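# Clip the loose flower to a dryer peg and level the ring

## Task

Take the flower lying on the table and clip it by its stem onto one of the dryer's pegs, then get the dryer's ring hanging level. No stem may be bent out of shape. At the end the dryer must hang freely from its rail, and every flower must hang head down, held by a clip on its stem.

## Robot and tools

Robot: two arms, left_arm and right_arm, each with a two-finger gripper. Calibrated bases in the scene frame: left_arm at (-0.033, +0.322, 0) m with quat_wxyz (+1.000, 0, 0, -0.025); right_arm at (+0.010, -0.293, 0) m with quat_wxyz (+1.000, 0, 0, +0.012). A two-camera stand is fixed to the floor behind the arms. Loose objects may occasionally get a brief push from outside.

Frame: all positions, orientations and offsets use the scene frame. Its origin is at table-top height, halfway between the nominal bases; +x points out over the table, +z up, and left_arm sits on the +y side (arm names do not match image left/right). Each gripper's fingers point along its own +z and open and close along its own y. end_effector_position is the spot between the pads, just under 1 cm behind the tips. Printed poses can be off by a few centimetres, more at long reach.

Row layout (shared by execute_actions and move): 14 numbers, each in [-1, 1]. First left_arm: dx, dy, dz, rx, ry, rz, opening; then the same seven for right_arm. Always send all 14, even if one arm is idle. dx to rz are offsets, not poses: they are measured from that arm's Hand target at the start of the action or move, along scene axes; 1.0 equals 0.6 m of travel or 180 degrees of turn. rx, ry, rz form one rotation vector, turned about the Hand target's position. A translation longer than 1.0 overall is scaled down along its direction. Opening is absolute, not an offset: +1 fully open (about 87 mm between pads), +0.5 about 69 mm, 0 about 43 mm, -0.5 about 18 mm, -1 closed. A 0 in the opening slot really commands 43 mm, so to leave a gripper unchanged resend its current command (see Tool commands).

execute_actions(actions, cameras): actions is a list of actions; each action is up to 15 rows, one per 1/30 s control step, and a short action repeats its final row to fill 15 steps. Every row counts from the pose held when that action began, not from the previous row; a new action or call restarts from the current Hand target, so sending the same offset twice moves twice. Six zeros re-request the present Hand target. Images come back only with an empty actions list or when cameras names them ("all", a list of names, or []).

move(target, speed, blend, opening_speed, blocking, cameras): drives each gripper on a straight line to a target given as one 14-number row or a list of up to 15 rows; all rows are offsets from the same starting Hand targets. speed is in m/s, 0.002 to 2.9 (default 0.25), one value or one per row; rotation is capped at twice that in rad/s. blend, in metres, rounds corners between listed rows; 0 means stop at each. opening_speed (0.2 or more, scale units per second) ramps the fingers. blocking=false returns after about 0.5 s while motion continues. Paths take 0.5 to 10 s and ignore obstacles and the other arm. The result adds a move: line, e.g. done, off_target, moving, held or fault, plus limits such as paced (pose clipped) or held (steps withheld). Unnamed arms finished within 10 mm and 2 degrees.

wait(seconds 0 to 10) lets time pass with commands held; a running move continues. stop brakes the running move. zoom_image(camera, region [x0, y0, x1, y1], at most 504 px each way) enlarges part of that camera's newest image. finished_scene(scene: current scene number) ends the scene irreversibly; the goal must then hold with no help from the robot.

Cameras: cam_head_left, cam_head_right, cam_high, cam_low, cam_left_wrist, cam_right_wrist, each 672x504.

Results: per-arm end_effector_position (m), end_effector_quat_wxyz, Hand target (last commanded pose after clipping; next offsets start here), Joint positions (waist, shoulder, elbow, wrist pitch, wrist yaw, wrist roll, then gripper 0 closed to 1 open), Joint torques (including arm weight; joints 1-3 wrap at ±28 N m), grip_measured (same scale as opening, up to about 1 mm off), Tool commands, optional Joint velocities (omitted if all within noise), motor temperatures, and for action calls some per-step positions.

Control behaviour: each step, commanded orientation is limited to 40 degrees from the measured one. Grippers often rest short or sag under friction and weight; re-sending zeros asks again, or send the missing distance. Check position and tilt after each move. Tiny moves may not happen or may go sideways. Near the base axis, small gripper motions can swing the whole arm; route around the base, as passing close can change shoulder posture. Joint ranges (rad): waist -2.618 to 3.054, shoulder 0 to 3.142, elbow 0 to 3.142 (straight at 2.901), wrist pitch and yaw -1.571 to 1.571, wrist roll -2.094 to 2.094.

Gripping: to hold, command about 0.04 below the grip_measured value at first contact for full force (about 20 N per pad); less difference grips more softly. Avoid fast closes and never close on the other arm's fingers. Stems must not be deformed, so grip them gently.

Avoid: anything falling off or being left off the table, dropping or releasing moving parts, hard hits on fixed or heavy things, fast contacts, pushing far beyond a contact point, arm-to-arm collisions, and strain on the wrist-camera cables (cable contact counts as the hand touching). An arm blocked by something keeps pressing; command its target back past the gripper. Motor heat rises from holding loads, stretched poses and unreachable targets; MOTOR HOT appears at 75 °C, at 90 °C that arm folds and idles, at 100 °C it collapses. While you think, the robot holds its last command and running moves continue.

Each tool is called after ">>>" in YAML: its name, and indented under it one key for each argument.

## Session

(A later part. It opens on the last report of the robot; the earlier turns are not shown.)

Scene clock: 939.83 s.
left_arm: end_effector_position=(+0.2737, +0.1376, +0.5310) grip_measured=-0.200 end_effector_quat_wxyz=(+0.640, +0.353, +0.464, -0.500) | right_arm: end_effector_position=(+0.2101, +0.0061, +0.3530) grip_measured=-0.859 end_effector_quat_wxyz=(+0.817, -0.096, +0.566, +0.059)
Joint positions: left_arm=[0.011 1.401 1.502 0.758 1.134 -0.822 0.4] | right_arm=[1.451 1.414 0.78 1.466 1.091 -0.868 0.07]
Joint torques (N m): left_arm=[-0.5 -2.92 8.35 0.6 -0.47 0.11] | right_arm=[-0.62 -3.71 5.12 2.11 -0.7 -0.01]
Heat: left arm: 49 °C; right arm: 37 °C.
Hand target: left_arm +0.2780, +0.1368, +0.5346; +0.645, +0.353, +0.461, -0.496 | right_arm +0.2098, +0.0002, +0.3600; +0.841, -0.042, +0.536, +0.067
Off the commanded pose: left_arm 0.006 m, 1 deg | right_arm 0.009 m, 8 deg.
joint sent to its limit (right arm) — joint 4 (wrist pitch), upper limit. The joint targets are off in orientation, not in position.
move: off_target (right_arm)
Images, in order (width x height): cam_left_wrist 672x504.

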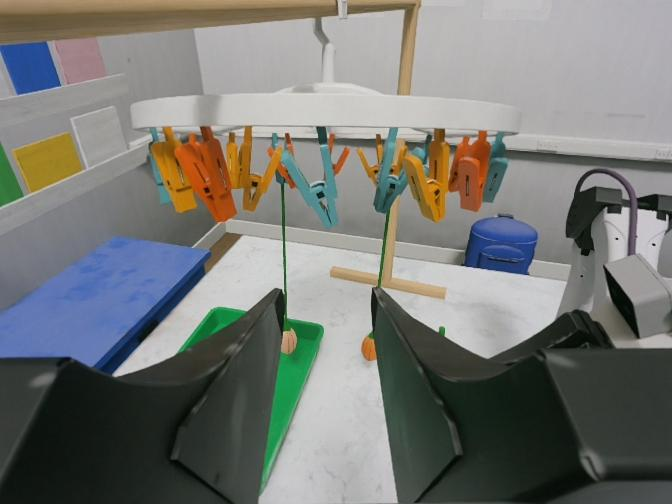

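>>> move:
  target: [0.0617, -0.093, 0, 0, 0, -0.0278, -0.2, 0, 0, 0, 0, 0, 0, -0.96]
  speed: 0.12
  cameras: ["cam_left_wrist"]

>>> zoom_image:
  camera: "cam_left_wrist"
  region: [210, 60, 450, 300]

Scene clock: 971.23 s.
left_arm: end_effector_position=(+0.3104, +0.0825, +0.5312) grip_measured=-0.200 end_effector_quat_wxyz=(+0.616, +0.375, +0.448, -0.528) | right_arm: end_effector_position=(+0.2101, +0.0061, +0.3530) grip_measured=-0.859 end_effector_quat_wxyz=(+0.817, -0.096, +0.566, +0.059)
Joint positions: left_arm=[-0.145 1.607 1.716 0.651 1.091 -0.714 0.4] | right_arm=[1.451 1.414 0.78 1.466 1.091 -0.868 0.07]
Joint torques (N m): left_arm=[-0.47 -4.89 8.59 0.79 -0.5 0.14] | right_arm=[-0.62 -3.71 5.12 2.11 -0.7 -0.01]
Motor temperatures (°C): left_arm=[25 29 47 30 26 27 22] | right_arm=[24 35 35 35 23 23 24]
Heat: left arm: 47 °C; right arm: 35 °C.
Hand target: left_arm +0.3150, +0.0810, +0.5347; +0.623, +0.373, +0.445, -0.524 | right_arm +0.2098, +0.0002, +0.3600; +0.841, -0.042, +0.536, +0.067
Off the commanded pose: left_arm 0.006 m, 1 deg | right_arm 0.009 m, 8 deg.
joint sent to its limit (right arm) — joint 4 (wrist pitch), upper limit. The joint targets are off in orientation, not in position.
move: off_target (right_arm)
Images, in order (width x height): cam_left_wrist 672x504.

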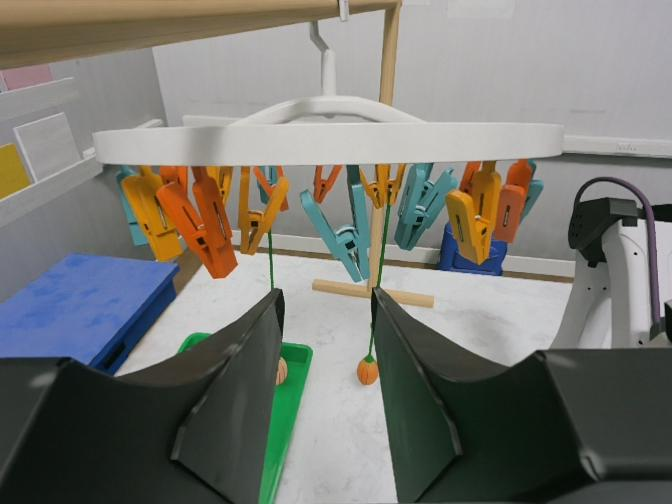

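Scaled by 2.100 from the camera's 672x504 image, which has a finer 960x720 frame.

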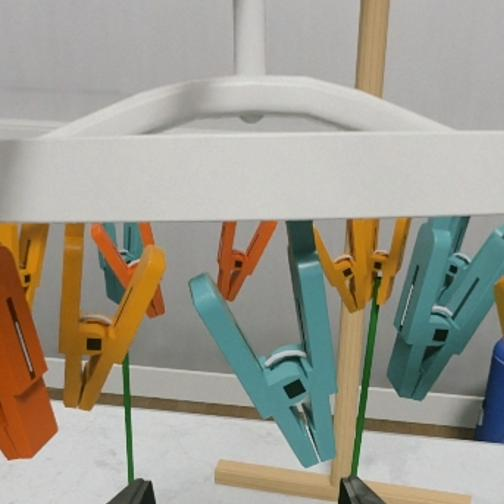

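>>> move:
  target: [0.012, -0.0958, 0.0147, 0, 0, 0, 0.0, 0, 0, 0, 0, 0, 0, -0.96]
  speed: 0.1
  cameras: ["cam_left_wrist", "cam_high", "cam_right_wrist"]

>>> zoom_image:
  camera: "cam_left_wrist"
  region: [210, 150, 450, 390]

Scene clock: 1020.93 s.
left_arm: end_effector_position=(+0.3154, +0.0259, +0.5427) grip_measured=+0.000 end_effector_quat_wxyz=(+0.618, +0.376, +0.444, -0.529) | right_arm: end_effector_position=(+0.2101, +0.0061, +0.3530) grip_measured=-0.859 end_effector_quat_wxyz=(+0.817, -0.096, +0.566, +0.059)
Joint positions: left_arm=[-0.305 1.692 1.894 0.403 0.968 -0.524 0.5] | right_arm=[1.451 1.414 0.78 1.466 1.091 -0.868 0.07]
Joint torques (N m): left_arm=[-0.32 -5.2 8.36 1.04 -0.5 0.08] | right_arm=[-0.64 -3.73 5.12 2.11 -0.7 -0.01]
Heat: left arm: 48 °C; right arm: 36 °C.
Hand target: left_arm +0.3222, +0.0236, +0.5435; +0.623, +0.373, +0.445, -0.524 | right_arm +0.2098, +0.0002, +0.3600; +0.841, -0.042, +0.536, +0.067
Off the commanded pose: left_arm 0.007 m, 1 deg | right_arm 0.009 m, 8 deg.
joint sent to its limit (right arm) — joint 4 (wrist pitch), upper limit. The joint targets are off in orientation, not in position.
move: off_target (right_arm)
Images, in order (width x height): cam_high 672x504, cam_left_wrist 672x504, cam_right_wrist 672x504.

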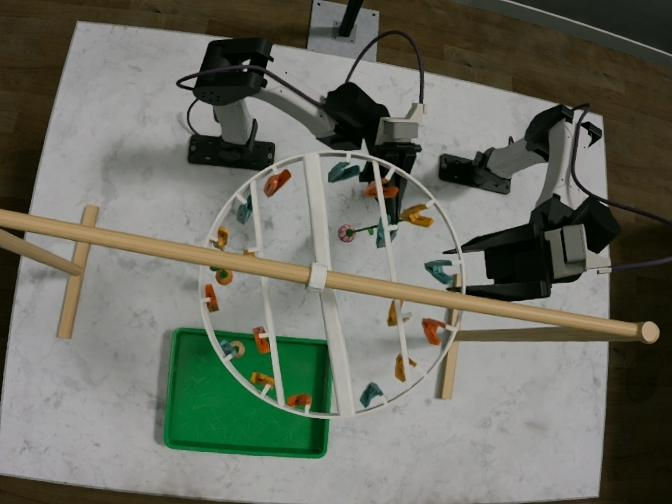

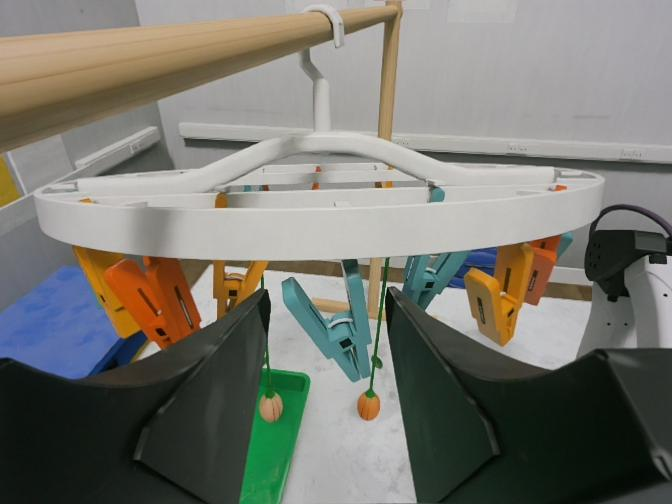

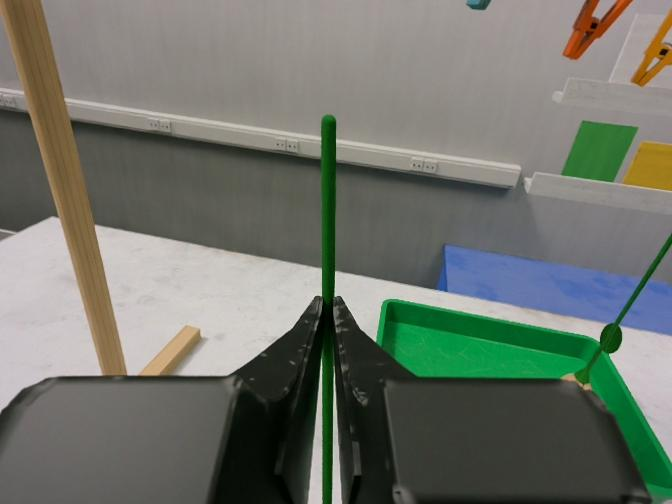

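Scaled by 2.100 from the camera's 672x504 image, which has a finer 960x720 frame.

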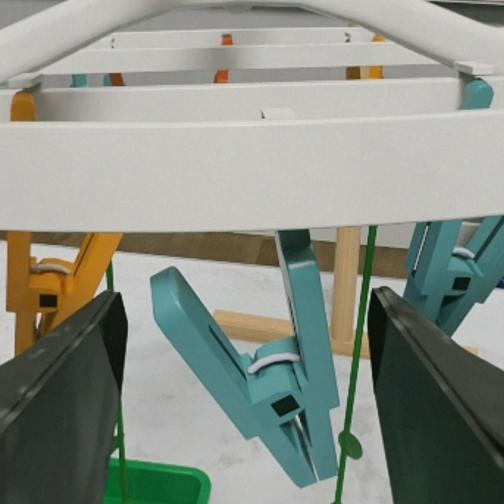

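>>> move:
  target: [0.0077, -0.0282, 0.003, 0, 0, 0, 0.0, 0, 0, 0, 0, 0, 0, -0.96]
  speed: 0.08
  cameras: ["cam_left_wrist"]

>>> zoom_image:
  camera: "cam_left_wrist"
  region: [210, 200, 450, 440]

Scene clock: 1042.83 s.
left_arm: end_effector_position=(+0.3206, +0.0100, +0.5451) grip_measured=+0.000 end_effector_quat_wxyz=(+0.618, +0.375, +0.444, -0.529) | right_arm: end_effector_position=(+0.2101, +0.0061, +0.3530) grip_measured=-0.859 end_effector_quat_wxyz=(+0.817, -0.096, +0.566, +0.059)
Joint positions: left_arm=[-0.343 1.738 1.966 0.349 0.934 -0.487 0.5] | right_arm=[1.451 1.414 0.78 1.466 1.091 -0.868 0.07]
Joint torques (N m): left_arm=[-0.38 -5.71 8.54 1.08 -0.38 0.06] | right_arm=[-0.62 -3.73 5.12 2.11 -0.7 -0.01]
Heat: left arm: 48 °C; right arm: 36 °C.
Hand target: left_arm +0.3269, +0.0067, +0.5453; +0.623, +0.373, +0.445, -0.524 | right_arm +0.2098, +0.0002, +0.3600; +0.841, -0.042, +0.536, +0.067
Off the commanded pose: left_arm 0.007 m, 1 deg | right_arm 0.009 m, 8 deg.
joint sent to its limit (right arm) — joint 4 (wrist pitch), upper limit. The joint targets are off in orientation, not in position.
move: off_target (right_arm)
Images, in order (width x height): cam_left_wrist 672x504.

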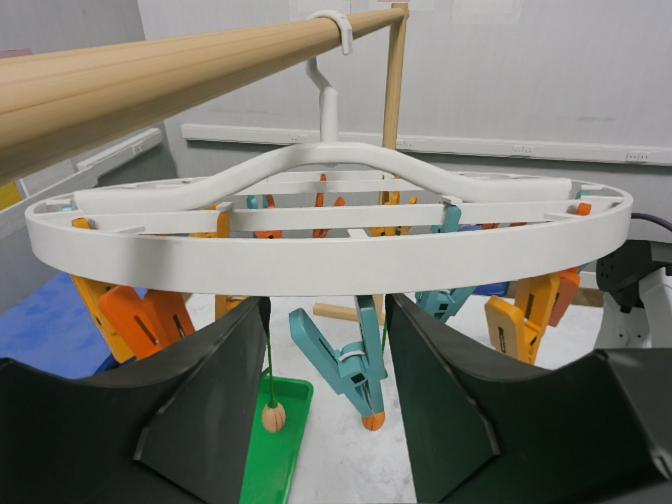

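Scaled by 2.100 from the camera's 672x504 image, which has a finer 960x720 frame.

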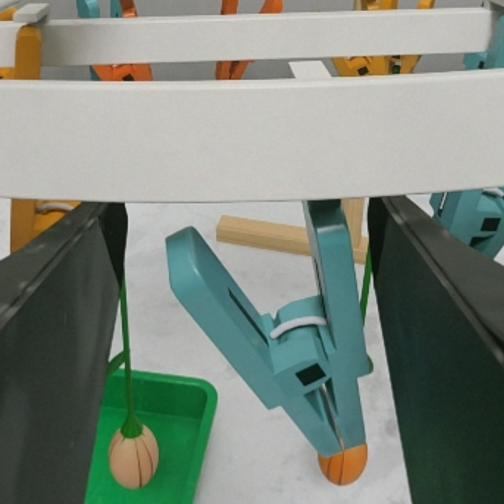

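>>> move:
  target: [0, 0, 0, 0, 0, 0, -0.75, 0, 0, 0, 0, 0, 0, -0.96]
  opening_speed: 0.4
  cameras: ["cam_left_wrist", "cam_high"]

>>> zoom_image:
  camera: "cam_left_wrist"
  region: [210, 240, 450, 480]

Scene clock: 1053.73 s.
left_arm: end_effector_position=(+0.3211, +0.0100, +0.5451) grip_measured=-0.312 end_effector_quat_wxyz=(+0.619, +0.374, +0.445, -0.528) | right_arm: end_effector_position=(+0.2101, +0.0061, +0.3530) grip_measured=-0.859 end_effector_quat_wxyz=(+0.817, -0.096, +0.566, +0.059)
Joint positions: left_arm=[-0.343 1.738 1.966 0.347 0.933 -0.486 0.344] | right_arm=[1.451 1.414 0.78 1.466 1.091 -0.868 0.07]
Joint torques (N m): left_arm=[-0.47 -5.49 8.5 1.1 -0.37 0.08] | right_arm=[-0.62 -3.73 5.11 2.11 -0.7 -0.01]
Heat: left arm: 49 °C; right arm: 36 °C.
Hand target: left_arm +0.3269, +0.0067, +0.5452; +0.623, +0.373, +0.445, -0.524 | right_arm +0.2098, +0.0002, +0.3600; +0.841, -0.042, +0.536, +0.067
Off the commanded pose: left_arm 0.007 m, 1 deg | right_arm 0.009 m, 8 deg.
joint sent to its limit (right arm) — joint 4 (wrist pitch), upper limit. The joint targets are off in orientation, not in position.
move: off_target (right_arm)
Images, in order (width x height): cam_high 672x504, cam_left_wrist 672x504.

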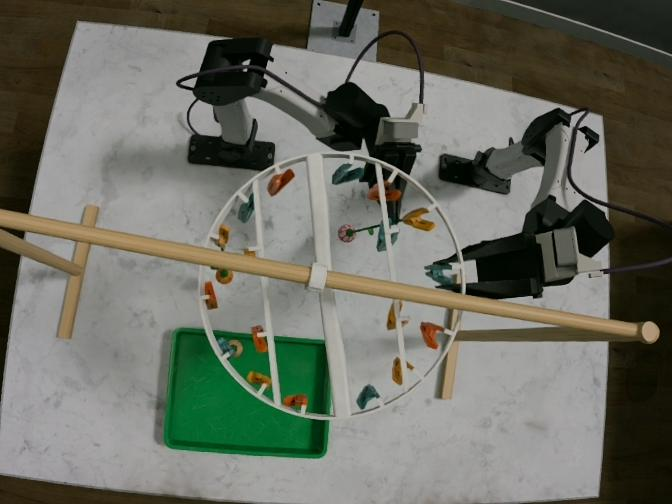

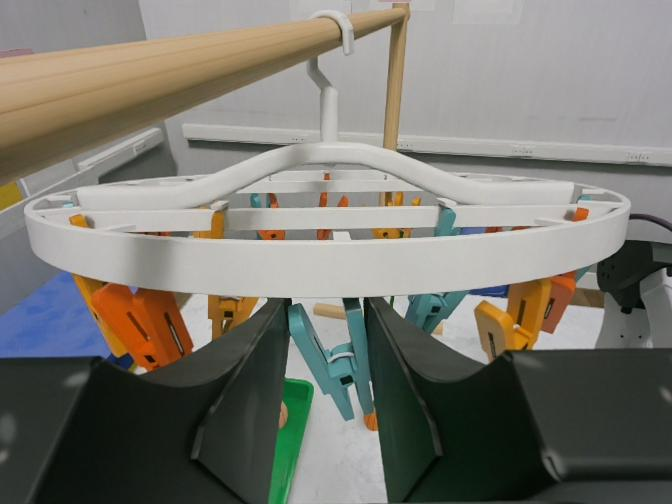

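Scaled by 2.100 from the camera's 672x504 image, which has a finer 960x720 frame.

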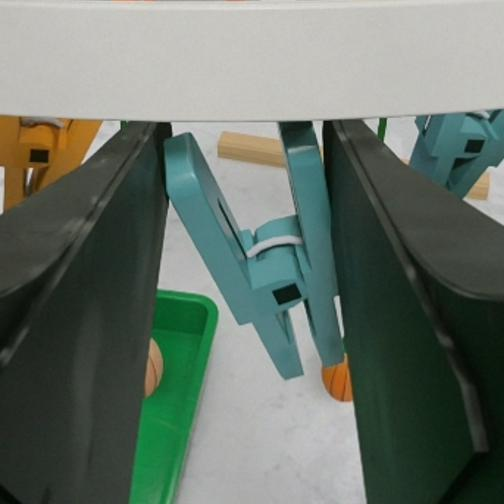

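>>> move:
  target: [0, 0, 0, 0, 0, 0, -1.0, 0, 0, 0, 0, 0, 0, -0.96]
  opening_speed: 0.5
  cameras: ["cam_left_wrist"]

>>> zoom_image:
  camera: "cam_left_wrist"
  region: [270, 270, 390, 450]

Scene clock: 1071.10 s.
left_arm: end_effector_position=(+0.3211, +0.0100, +0.5451) grip_measured=-0.312 end_effector_quat_wxyz=(+0.619, +0.374, +0.445, -0.528) | right_arm: end_effector_position=(+0.2101, +0.0061, +0.3530) grip_measured=-0.859 end_effector_quat_wxyz=(+0.817, -0.096, +0.566, +0.059)
Joint positions: left_arm=[-0.343 1.738 1.966 0.347 0.933 -0.486 0.344] | right_arm=[1.451 1.414 0.78 1.466 1.091 -0.868 0.07]
Joint torques (N m): left_arm=[-0.75 -5.57 8.43 1.08 -0.35 0.15] | right_arm=[-0.62 -3.73 5.12 2.11 -0.7 -0.01]
Heat: left arm: 50 °C; right arm: 37 °C.
Hand target: left_arm +0.3269, +0.0067, +0.5452; +0.623, +0.373, +0.445, -0.524 | right_arm +0.2098, +0.0002, +0.3600; +0.841, -0.042, +0.536, +0.067
Off the commanded pose: left_arm 0.007 m, 1 deg | right_arm 0.009 m, 8 deg.
joint sent to its limit (right arm) — joint 4 (wrist pitch), upper limit. The joint targets are off in orientation, not in position.
move: off_target (right_arm)
Images, in order (width x height): cam_left_wrist 672x504.

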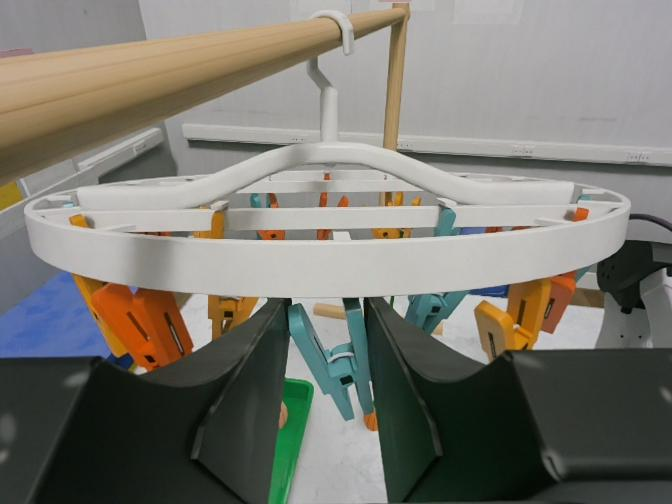

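Scaled by 2.800 from the camera's 672x504 image, which has a finer 960x720 frame.

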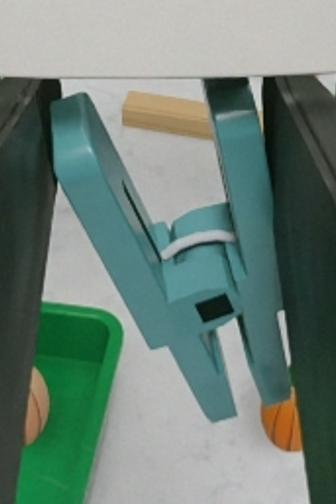

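>>> move:
  target:
    - [0, 0, 0, 0, 0, 0, -0.1, 0, 0, 0, 0, 0, 0, -0.96]
    - [0, 0, 0.0125, 0, 0, 0, -0.1, 0, 0, 0, 0, 0, 0, -0.96]
    - [0, 0, 0.0125, 0, 0, 0, -0.8, 0, 0, 0, 0, 0, 0, -0.96]
  opening_speed: 0.5
  speed: 0.08
  cameras: ["cam_left_wrist"]

>>> zoom_image:
  camera: "cam_left_wrist"
  region: [270, 270, 390, 450]

Scene clock: 1107.70 s.
left_arm: end_effector_position=(+0.3211, +0.0102, +0.5532) grip_measured=-0.290 end_effector_quat_wxyz=(+0.620, +0.374, +0.444, -0.528) | right_arm: end_effector_position=(+0.2101, +0.0061, +0.3530) grip_measured=-0.859 end_effector_quat_wxyz=(+0.817, -0.096, +0.566, +0.059)
Joint positions: left_arm=[-0.343 1.755 2.021 0.31 0.931 -0.486 0.355] | right_arm=[1.451 1.414 0.78 1.466 1.091 -0.868 0.07]
Joint torques (N m): left_arm=[-0.64 -5.72 8.35 1.12 -0.32 0.12] | right_arm=[-0.62 -3.73 5.12 2.11 -0.7 -0.01]
Heat: left arm: 50 °C; right arm: 37 °C.
Hand target: left_arm +0.3269, +0.0067, +0.5528; +0.623, +0.373, +0.445, -0.524 | right_arm +0.2098, +0.0002, +0.3600; +0.841, -0.042, +0.536, +0.067
Off the commanded pose: left_arm 0.007 m, 1 deg | right_arm 0.009 m, 8 deg.
joint sent to its limit (right arm) — joint 4 (wrist pitch), upper limit. The joint targets are off in orientation, not in position.
move: off_target (right_arm)
Images, in order (width x height): cam_left_wrist 672x504.

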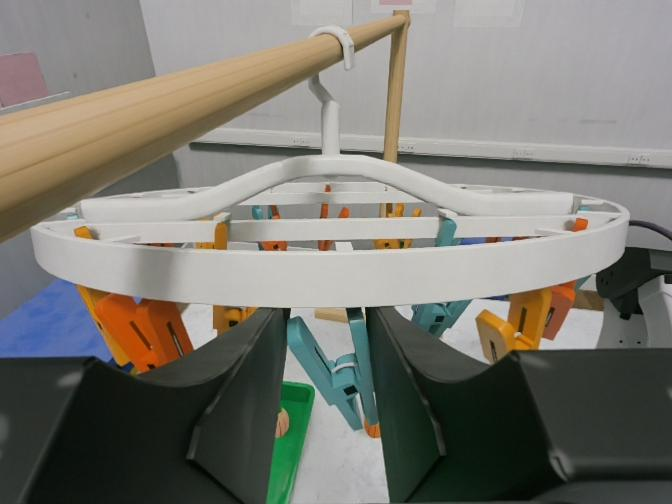

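Scaled by 2.800 from the camera's 672x504 image, which has a finer 960x720 frame.

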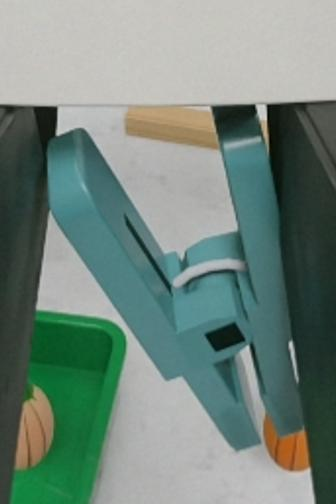

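>>> move:
  target:
    - [0, 0, 0, 0, 0, 0, 0.0, 0, 0, 0, 0, 0, 0, -0.96]
    - [-0.002, 0, -0.0117, -0.0126, 0.0779, -0.0269, 0.0, 0, 0, 0, 0, 0, 0, -0.96]
  opening_speed: 0.5
  speed: 0.1
  cameras: ["cam_left_wrist"]

>>> zoom_image:
  camera: "cam_left_wrist"
  region: [240, 240, 420, 450]

Scene clock: 1153.00 s.
left_arm: end_effector_position=(+0.3184, +0.0075, +0.5497) grip_measured=+0.000 end_effector_quat_wxyz=(+0.553, +0.317, +0.487, -0.598) | right_arm: end_effector_position=(+0.2101, +0.0061, +0.3530) grip_measured=-0.859 end_effector_quat_wxyz=(+0.817, -0.096, +0.566, +0.059)
Joint positions: left_arm=[-0.34 1.773 2.021 0.328 0.93 -0.727 0.5] | right_arm=[1.451 1.414 0.78 1.466 1.091 -0.868 0.07]
Joint torques (N m): left_arm=[0.01 -5.75 7.28 1.26 -0.25 -0.12] | right_arm=[-0.62 -3.71 5.12 2.11 -0.7 -0.01]
Heat: left arm: 51 °C; right arm: 37 °C.
Hand target: left_arm +0.3256, +0.0067, +0.5458; +0.549, +0.312, +0.491, -0.600 | right_arm +0.2098, +0.0002, +0.3600; +0.841, -0.042, +0.536, +0.067
Off the commanded pose: left_arm 0.008 m, 1 deg | right_arm 0.009 m, 8 deg.
joint sent to its limit (right arm) — joint 4 (wrist pitch), upper limit. The joint targets are off in orientation, not in position.
move: off_target (right_arm)
Images, in order (width x height): cam_left_wrist 672x504.

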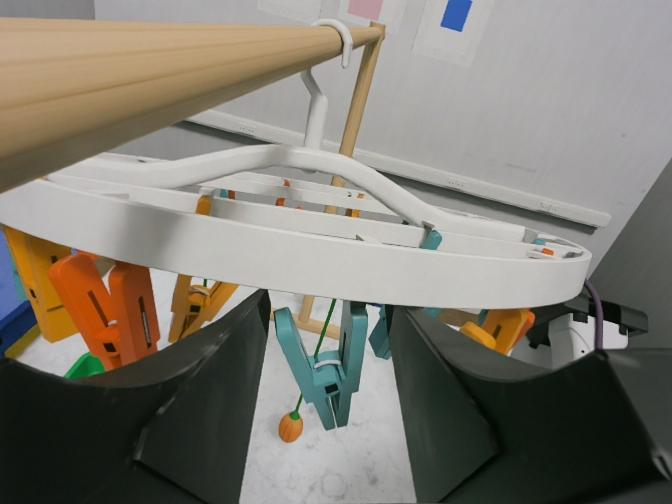

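Scaled by 2.400 from the camera's 672x504 image, which has a finer 960x720 frame.

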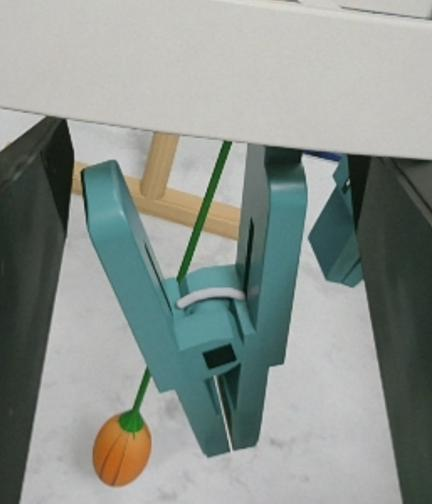

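>>> move:
  target:
    - [0, 0, -0.0085, 0, 0, 0, 0.0, 0, 0, 0, 0, 0, 0, -0.96]
    - [0, 0, -0.0085, 0, 0, 0, -0.8, 0, 0, 0, 0, 0, 0, -0.96]
  opening_speed: 0.5
  speed: 0.1
  cameras: ["cam_left_wrist"]

>>> zoom_image:
  camera: "cam_left_wrist"
  region: [240, 270, 420, 450]

Scene clock: 1161.37 s.
left_arm: end_effector_position=(+0.3189, +0.0073, +0.5492) grip_measured=-0.375 end_effector_quat_wxyz=(+0.557, +0.319, +0.481, -0.597) | right_arm: end_effector_position=(+0.2101, +0.0061, +0.3530) grip_measured=-0.859 end_effector_quat_wxyz=(+0.817, -0.096, +0.566, +0.059)
Joint positions: left_arm=[-0.34 1.773 2.008 0.356 0.93 -0.729 0.312] | right_arm=[1.451 1.414 0.78 1.466 1.091 -0.868 0.07]
Joint torques (N m): left_arm=[0.21 -6.9 5.09 1.2 -0.24 -0.09] | right_arm=[-0.62 -3.73 5.12 2.11 -0.7 -0.01]
Heat: left arm: 50 °C; right arm: 37 °C.
Hand target: left_arm +0.3256, +0.0067, +0.5407; +0.549, +0.312, +0.491, -0.600 | right_arm +0.2098, +0.0002, +0.3600; +0.841, -0.042, +0.536, +0.067
Off the commanded pose: left_arm 0.011 m, 2 deg | right_arm 0.009 m, 8 deg.
joint sent to its limit (right arm) — joint 4 (wrist pitch), upper limit. The joint targets are off in orientation, not in position.
move: off_target (left_arm, right_arm)
Images, in order (width x height): cam_left_wrist 672x504.

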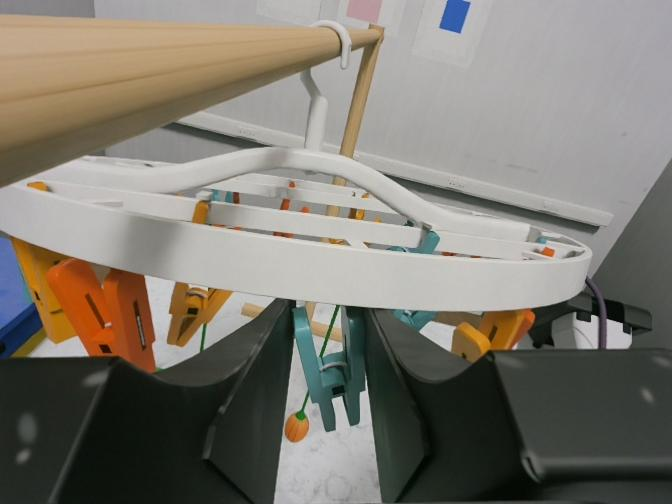

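Scaled by 2.800 from the camera's 672x504 image, which has a finer 960x720 frame.

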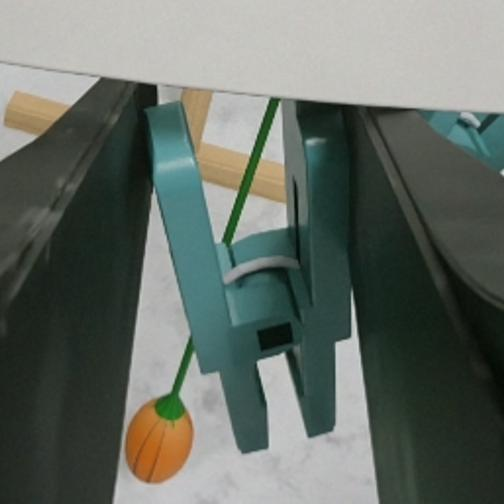

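>>> move:
  target:
    - [0, 0, 0, 0, 0, 0, -0.05, 0, 0, 0, 0, 0, 0, -0.96]
    - [0, 0, 0, -0.0069, 0.0413, -0.0148, -0.05, 0, 0, 0, 0, 0, 0, -0.96]
    - [0, 0, 0, -0.0069, 0.0413, -0.0148, -0.8, 0, 0, 0, 0, 0, 0, -0.96]
  opening_speed: 0.5
  speed: 0.1
  cameras: ["cam_left_wrist", "cam_high"]

>>> zoom_image:
  camera: "cam_left_wrist"
  region: [240, 270, 420, 450]

Scene clock: 1177.50 s.
left_arm: end_effector_position=(+0.3182, +0.0074, +0.5478) grip_measured=-0.340 end_effector_quat_wxyz=(+0.513, +0.282, +0.505, -0.635) | right_arm: end_effector_position=(+0.2101, +0.0061, +0.3530) grip_measured=-0.859 end_effector_quat_wxyz=(+0.817, -0.096, +0.566, +0.059)
Joint positions: left_arm=[-0.335 1.782 2.008 0.363 0.93 -0.873 0.33] | right_arm=[1.451 1.414 0.78 1.466 1.091 -0.868 0.07]
Joint torques (N m): left_arm=[0.23 -5.98 6.45 1.24 -0.16 -0.11] | right_arm=[-0.62 -3.71 5.12 2.11 -0.7 -0.01]
Motor temperatures (°C): left_arm=[25 34 48 31 26 27 23] | right_arm=[24 32 34 38 23 23 24]
Heat: left arm: 48 °C; right arm: 38 °C.
Hand target: left_arm +0.3255, +0.0066, +0.5407; +0.505, +0.278, +0.512, -0.637 | right_arm +0.2098, +0.0002, +0.3600; +0.841, -0.042, +0.536, +0.067
Off the commanded pose: left_arm 0.010 m, 1 deg | right_arm 0.009 m, 8 deg.
joint sent to its limit (right arm) — joint 4 (wrist pitch), upper limit. The joint targets are off in orientation, not in position.
move: off_target (right_arm)
Images, in order (width x height): cam_high 672x504, cam_left_wrist 672x504.

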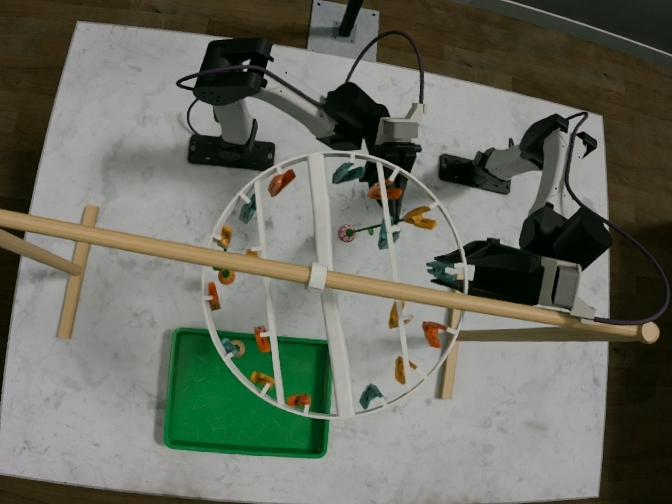

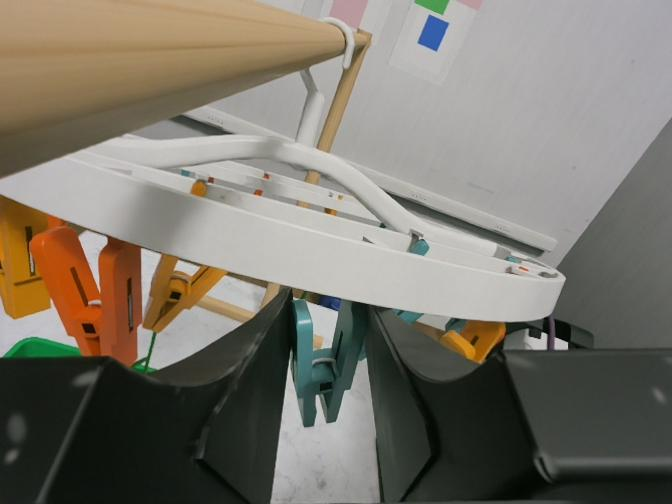

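Scaled by 2.800 from the camera's 672x504 image, which has a finer 960x720 frame.

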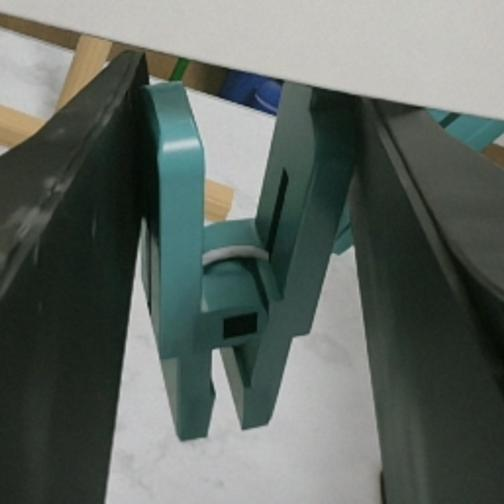

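>>> move:
  target:
    - [0, 0, 0, 0, 0, 0, -0.05, 0, 0, 0, 0, 0, 0, -0.96]
    - [0, 0, 0, 0.0052, -0.031, 0.011, -0.05, 0, 0, 0, 0, 0, 0, -0.96]
    - [0, 0, 0, 0.0052, -0.031, 0.011, -0.85, 0, 0, 0, 0, 0, 0, -0.96]
  opening_speed: 1.5
  speed: 0.1
  cameras: ["cam_left_wrist"]

>>> zoom_image:
  camera: "cam_left_wrist"
  region: [240, 270, 420, 450]

Scene clock: 1190.60 s.
left_arm: end_effector_position=(+0.3215, +0.0076, +0.5468) grip_measured=-0.345 end_effector_quat_wxyz=(+0.539, +0.302, +0.493, -0.613) | right_arm: end_effector_position=(+0.2101, +0.0061, +0.3530) grip_measured=-0.859 end_effector_quat_wxyz=(+0.817, -0.096, +0.566, +0.059)
Joint positions: left_arm=[-0.335 1.782 2.008 0.363 0.93 -0.791 0.328] | right_arm=[1.451 1.414 0.78 1.466 1.091 -0.868 0.07]
Joint torques (N m): left_arm=[-0.05 -7.27 5.75 1.11 -0.19 0.21] | right_arm=[-0.62 -3.71 5.14 2.11 -0.7 -0.01]
Heat: left arm: 47 °C; right arm: 38 °C.
Hand target: left_arm +0.3255, +0.0066, +0.5406; +0.538, +0.304, +0.496, -0.610 | right_arm +0.2098, +0.0002, +0.3600; +0.841, -0.042, +0.536, +0.067
Off the commanded pose: left_arm 0.007 m, 1 deg | right_arm 0.009 m, 8 deg.
joint sent to its limit (right arm) — joint 4 (wrist pitch), upper limit. The joint targets are off in orientation, not in position.
move: off_target (right_arm)
Images, in order (width x height): cam_left_wrist 672x504.

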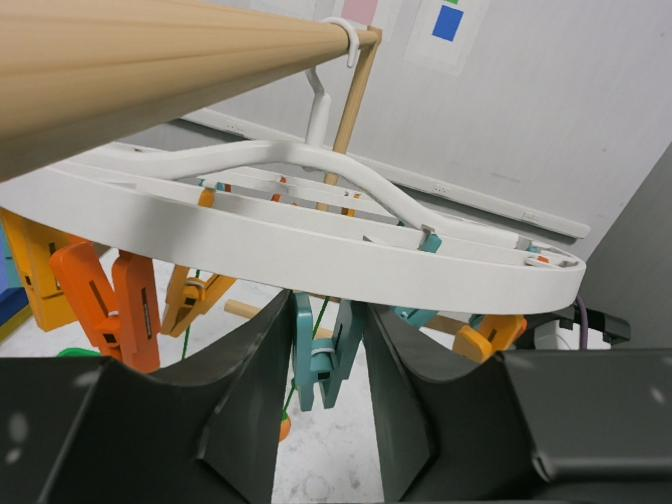

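Scaled by 2.800 from the camera's 672x504 image, which has a finer 960x720 frame.

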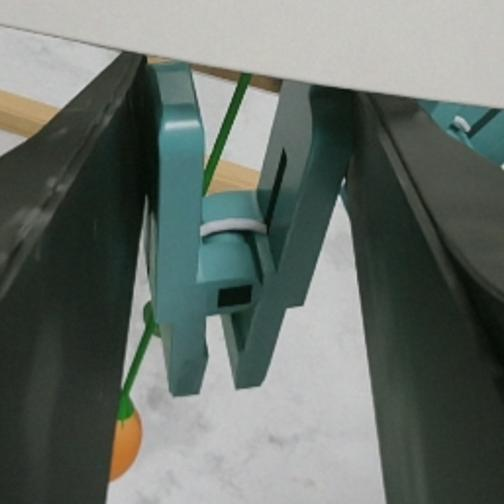

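>>> move:
  target: [0, 0, 0.0133, 0, 0, 0, -0.85, 0, 0, 0, 0, 0, 0, -0.96]
  speed: 0.05
  cameras: ["cam_left_wrist"]

>>> zoom_image:
  camera: "cam_left_wrist"
  region: [240, 270, 420, 450]

Scene clock: 1203.60 s.
left_arm: end_effector_position=(+0.3188, +0.0087, +0.5522) grip_measured=-0.345 end_effector_quat_wxyz=(+0.538, +0.302, +0.493, -0.613) | right_arm: end_effector_position=(+0.2101, +0.0061, +0.3530) grip_measured=-0.859 end_effector_quat_wxyz=(+0.817, -0.096, +0.566, +0.059)
Joint positions: left_arm=[-0.335 1.782 2.034 0.334 0.93 -0.791 0.328] | right_arm=[1.451 1.414 0.78 1.466 1.091 -0.868 0.07]
Joint torques (N m): left_arm=[0.16 -5.64 8.27 1.07 -0.24 0.11] | right_arm=[-0.62 -3.71 5.12 2.11 -0.7 -0.01]
Heat: left arm: 47 °C; right arm: 38 °C.
Hand target: left_arm +0.3255, +0.0066, +0.5486; +0.538, +0.304, +0.496, -0.610 | right_arm +0.2098, +0.0002, +0.3600; +0.841, -0.042, +0.536, +0.067
Off the commanded pose: left_arm 0.008 m, 1 deg | right_arm 0.009 m, 8 deg.
joint sent to its limit (right arm) — joint 4 (wrist pitch), upper limit. The joint targets are off in orientation, not in position.
move: off_target (right_arm)
Images, in order (width x height): cam_left_wrist 672x504.

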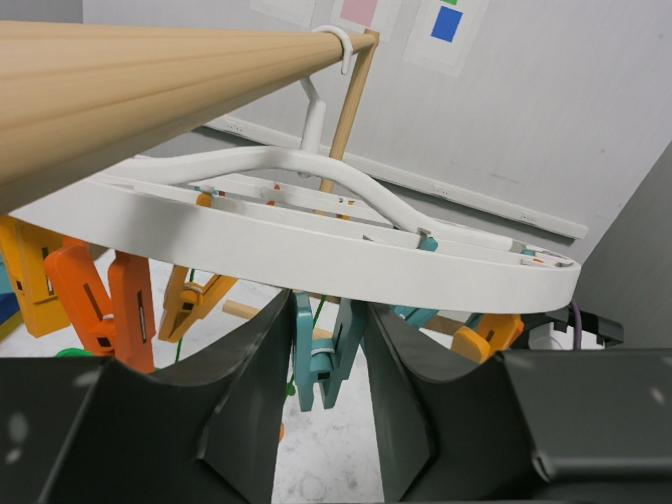

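Scaled by 2.800 from the camera's 672x504 image, which has a finer 960x720 frame.

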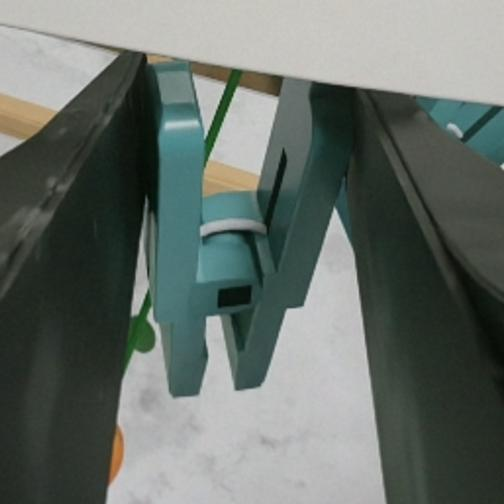

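>>> move:
  target:
    - [0, 0, 0, 0, 0, 0, 0.0, 0, 0, 0, 0, 0, 0, -0.96]
    - [0.0055, 0, -0.0123, 0, 0, 0, 0.0, 0, 0, 0, 0, 0, 0, -0.96]
  opening_speed: 0.8
  speed: 0.1
  cameras: ["cam_left_wrist"]

>>> zoom_image:
  camera: "cam_left_wrist"
  region: [240, 270, 420, 450]

Scene clock: 1220.50 s.
left_arm: end_effector_position=(+0.3179, +0.0090, +0.5546) grip_measured=+0.000 end_effector_quat_wxyz=(+0.543, +0.305, +0.488, -0.612) | right_arm: end_effector_position=(+0.2101, +0.0061, +0.3530) grip_measured=-0.859 end_effector_quat_wxyz=(+0.817, -0.096, +0.566, +0.059)
Joint positions: left_arm=[-0.335 1.782 2.034 0.35 0.93 -0.79 0.5] | right_arm=[1.451 1.414 0.78 1.466 1.091 -0.868 0.07]
Joint torques (N m): left_arm=[0.34 -5.96 5.07 1.22 -0.18 0.14] | right_arm=[-0.64 -3.73 5.12 2.11 -0.7 -0.01]
Heat: left arm: 47 °C; right arm: 38 °C.
Hand target: left_arm +0.3288, +0.0066, +0.5412; +0.538, +0.304, +0.496, -0.610 | right_arm +0.2098, +0.0002, +0.3600; +0.841, -0.042, +0.536, +0.067
Off the commanded pose: left_arm 0.017 m, 1 deg | right_arm 0.009 m, 8 deg.
joint sent to its limit (right arm) — joint 4 (wrist pitch), upper limit. The joint targets are off in orientation, not in position.
move: off_target (left_arm, right_arm)
Images, in order (width x height): cam_left_wrist 672x504.

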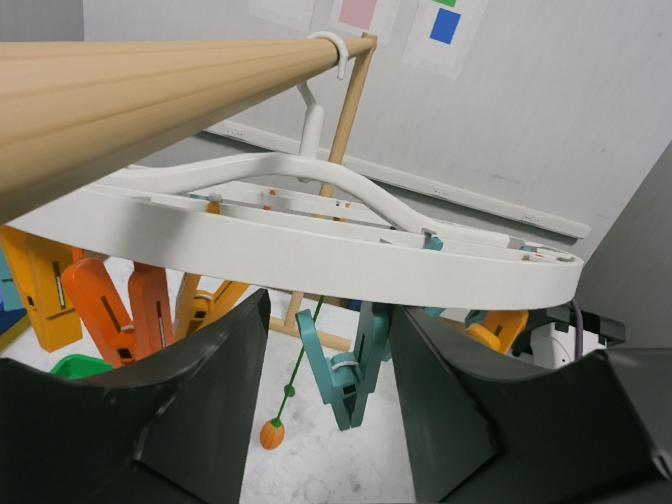

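Scaled by 2.800 from the camera's 672x504 image, which has a finer 960x720 frame.

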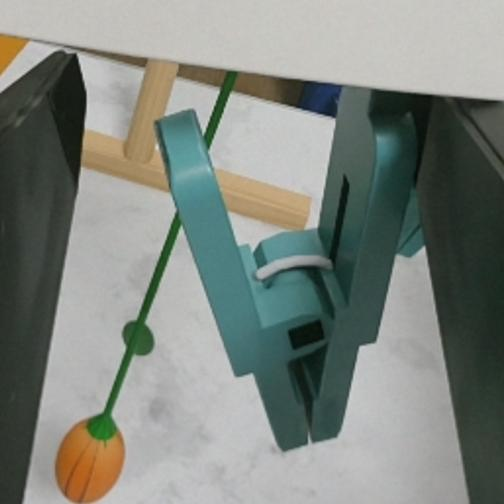

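>>> move:
  target: [-0.0058, 0, 0.0, 0, 0, 0, 0.0, 0, 0, 0, 0, 0, 0, -0.96]
  speed: 0.1
  cameras: ["cam_left_wrist"]

>>> zoom_image:
  camera: "cam_left_wrist"
  region: [240, 270, 420, 450]

Scene clock: 1228.07 s.
left_arm: end_effector_position=(+0.3206, +0.0080, +0.5488) grip_measured=+0.000 end_effector_quat_wxyz=(+0.539, +0.302, +0.493, -0.613) | right_arm: end_effector_position=(+0.2101, +0.0061, +0.3530) grip_measured=-0.859 end_effector_quat_wxyz=(+0.817, -0.096, +0.566, +0.059)
Joint positions: left_arm=[-0.335 1.782 2.017 0.353 0.93 -0.79 0.5] | right_arm=[1.451 1.414 0.78 1.466 1.091 -0.868 0.07]
Joint torques (N m): left_arm=[-0.14 -7.09 5.12 1.26 -0.15 0.19] | right_arm=[-0.62 -3.73 5.12 2.11 -0.7 -0.02]
Heat: left arm: 46 °C; right arm: 38 °C.
Hand target: left_arm +0.3253, +0.0066, +0.5413; +0.538, +0.304, +0.496, -0.610 | right_arm +0.2098, +0.0002, +0.3600; +0.841, -0.042, +0.536, +0.067
Off the commanded pose: left_arm 0.009 m, 1 deg | right_arm 0.009 m, 8 deg.
joint sent to its limit (right arm) — joint 4 (wrist pitch), upper limit. The joint targets are off in orientation, not in position.
move: off_target (right_arm)
Images, in order (width x height): cam_left_wrist 672x504.

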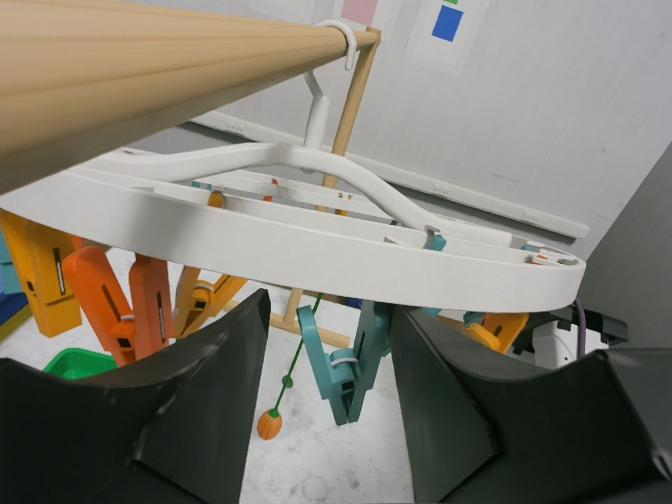

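Scaled by 2.800 from the camera's 672x504 image, which has a finer 960x720 frame.

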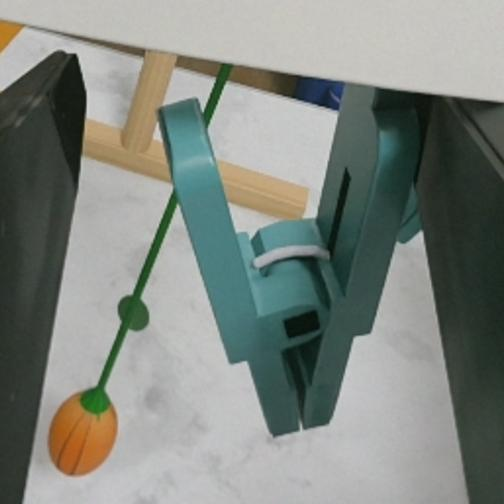

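>>> move:
  target:
    - [-0.0083, 0, 0.0, 0, 0, 0, 0.0, 0, 0, 0, 0, 0, 0, -0.96]
    - [-0.0083, 0, 0.0, 0, 0, 0, -0.2, 0, 0, 0, 0, 0, 0, -0.96]
  speed: 0.1
  opening_speed: 0.8
  cameras: ["cam_left_wrist"]

>>> zoom_image:
  camera: "cam_left_wrist"
  region: [240, 270, 420, 450]

Scene clock: 1235.03 s.
left_arm: end_effector_position=(+0.3244, +0.0065, +0.5402) grip_measured=-0.200 end_effector_quat_wxyz=(+0.534, +0.299, +0.500, -0.613) | right_arm: end_effector_position=(+0.2101, +0.0061, +0.3530) grip_measured=-0.859 end_effector_quat_wxyz=(+0.817, -0.096, +0.566, +0.059)
Joint positions: left_arm=[-0.335 1.782 1.994 0.355 0.93 -0.786 0.4] | right_arm=[1.451 1.414 0.78 1.466 1.091 -0.868 0.07]
Joint torques (N m): left_arm=[-0.39 -8.99 5.23 1.23 -0.19 0.13] | right_arm=[-0.62 -3.71 5.12 2.11 -0.7 -0.02]
Heat: left arm: 46 °C; right arm: 38 °C.
Hand target: left_arm +0.3204, +0.0066, +0.5412; +0.538, +0.304, +0.496, -0.610 | right_arm +0.2098, +0.0002, +0.3600; +0.841, -0.042, +0.536, +0.067
Off the commanded pose: left_arm 0.004 m, 1 deg | right_arm 0.009 m, 8 deg.
joint sent to its limit (right arm) — joint 4 (wrist pitch), upper limit. The joint targets are off in orientation, not in position.
move: off_target (right_arm)
Images, in order (width x height): cam_left_wrist 672x504.

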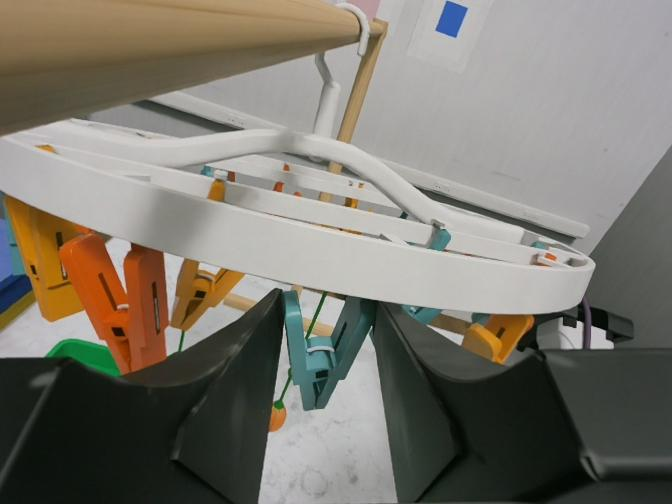

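Scaled by 2.800 from the camera's 672x504 image, which has a finer 960x720 frame.

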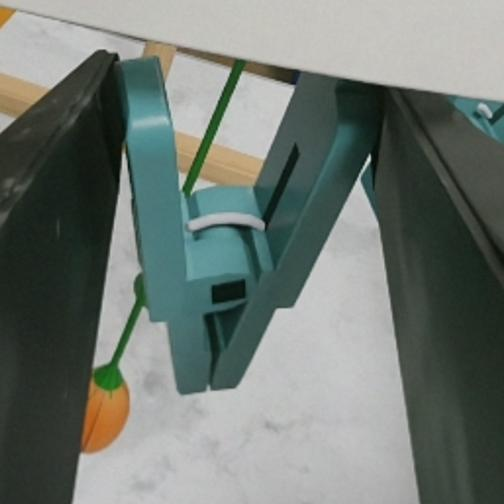

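>>> move:
  target: [0.003, 0, 0.004, 0, 0, 0, -0.85, 0, 0, 0, 0, 0, 0, -0.96]
  speed: 0.1
  opening_speed: 0.8
  cameras: ["cam_left_wrist"]

>>> zoom_image:
  camera: "cam_left_wrist"
  region: [240, 270, 420, 450]

Scene clock: 1244.03 s.
left_arm: end_effector_position=(+0.3244, +0.0065, +0.5402) grip_measured=-0.324 end_effector_quat_wxyz=(+0.534, +0.299, +0.500, -0.613) | right_arm: end_effector_position=(+0.2101, +0.0061, +0.3530) grip_measured=-0.859 end_effector_quat_wxyz=(+0.817, -0.096, +0.566, +0.059)
Joint positions: left_arm=[-0.335 1.782 1.994 0.355 0.93 -0.786 0.338] | right_arm=[1.451 1.414 0.78 1.466 1.091 -0.868 0.07]
Joint torques (N m): left_arm=[-0.31 -7.86 7.32 1.11 -0.22 0.12] | right_arm=[-0.62 -3.73 5.12 2.11 -0.7 -0.01]
Heat: left arm: 46 °C; right arm: 38 °C.
Hand target: left_arm +0.3222, +0.0066, +0.5436; +0.538, +0.304, +0.496, -0.610 | right_arm +0.2098, +0.0002, +0.3600; +0.841, -0.042, +0.536, +0.067
Off the commanded pose: left_arm 0.004 m, 1 deg | right_arm 0.009 m, 8 deg.
joint sent to its limit (right arm) — joint 4 (wrist pitch), upper limit. The joint targets are off in orientation, not in position.
move: off_target (right_arm)
Images, in order (width x height): cam_left_wrist 672x504.

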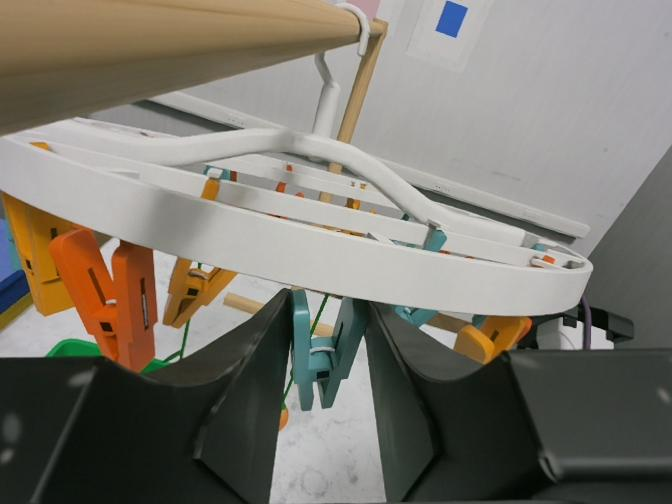

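Scaled by 2.800 from the camera's 672x504 image, which has a finer 960x720 frame.

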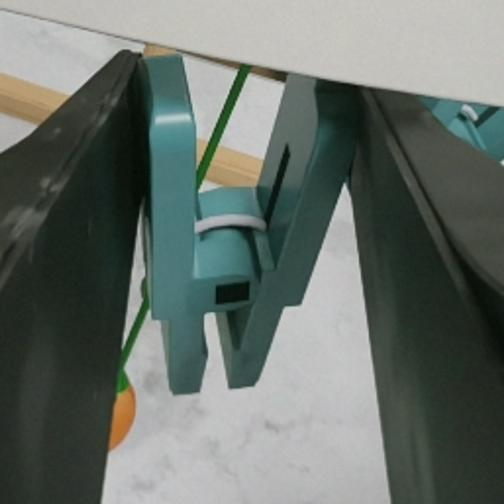

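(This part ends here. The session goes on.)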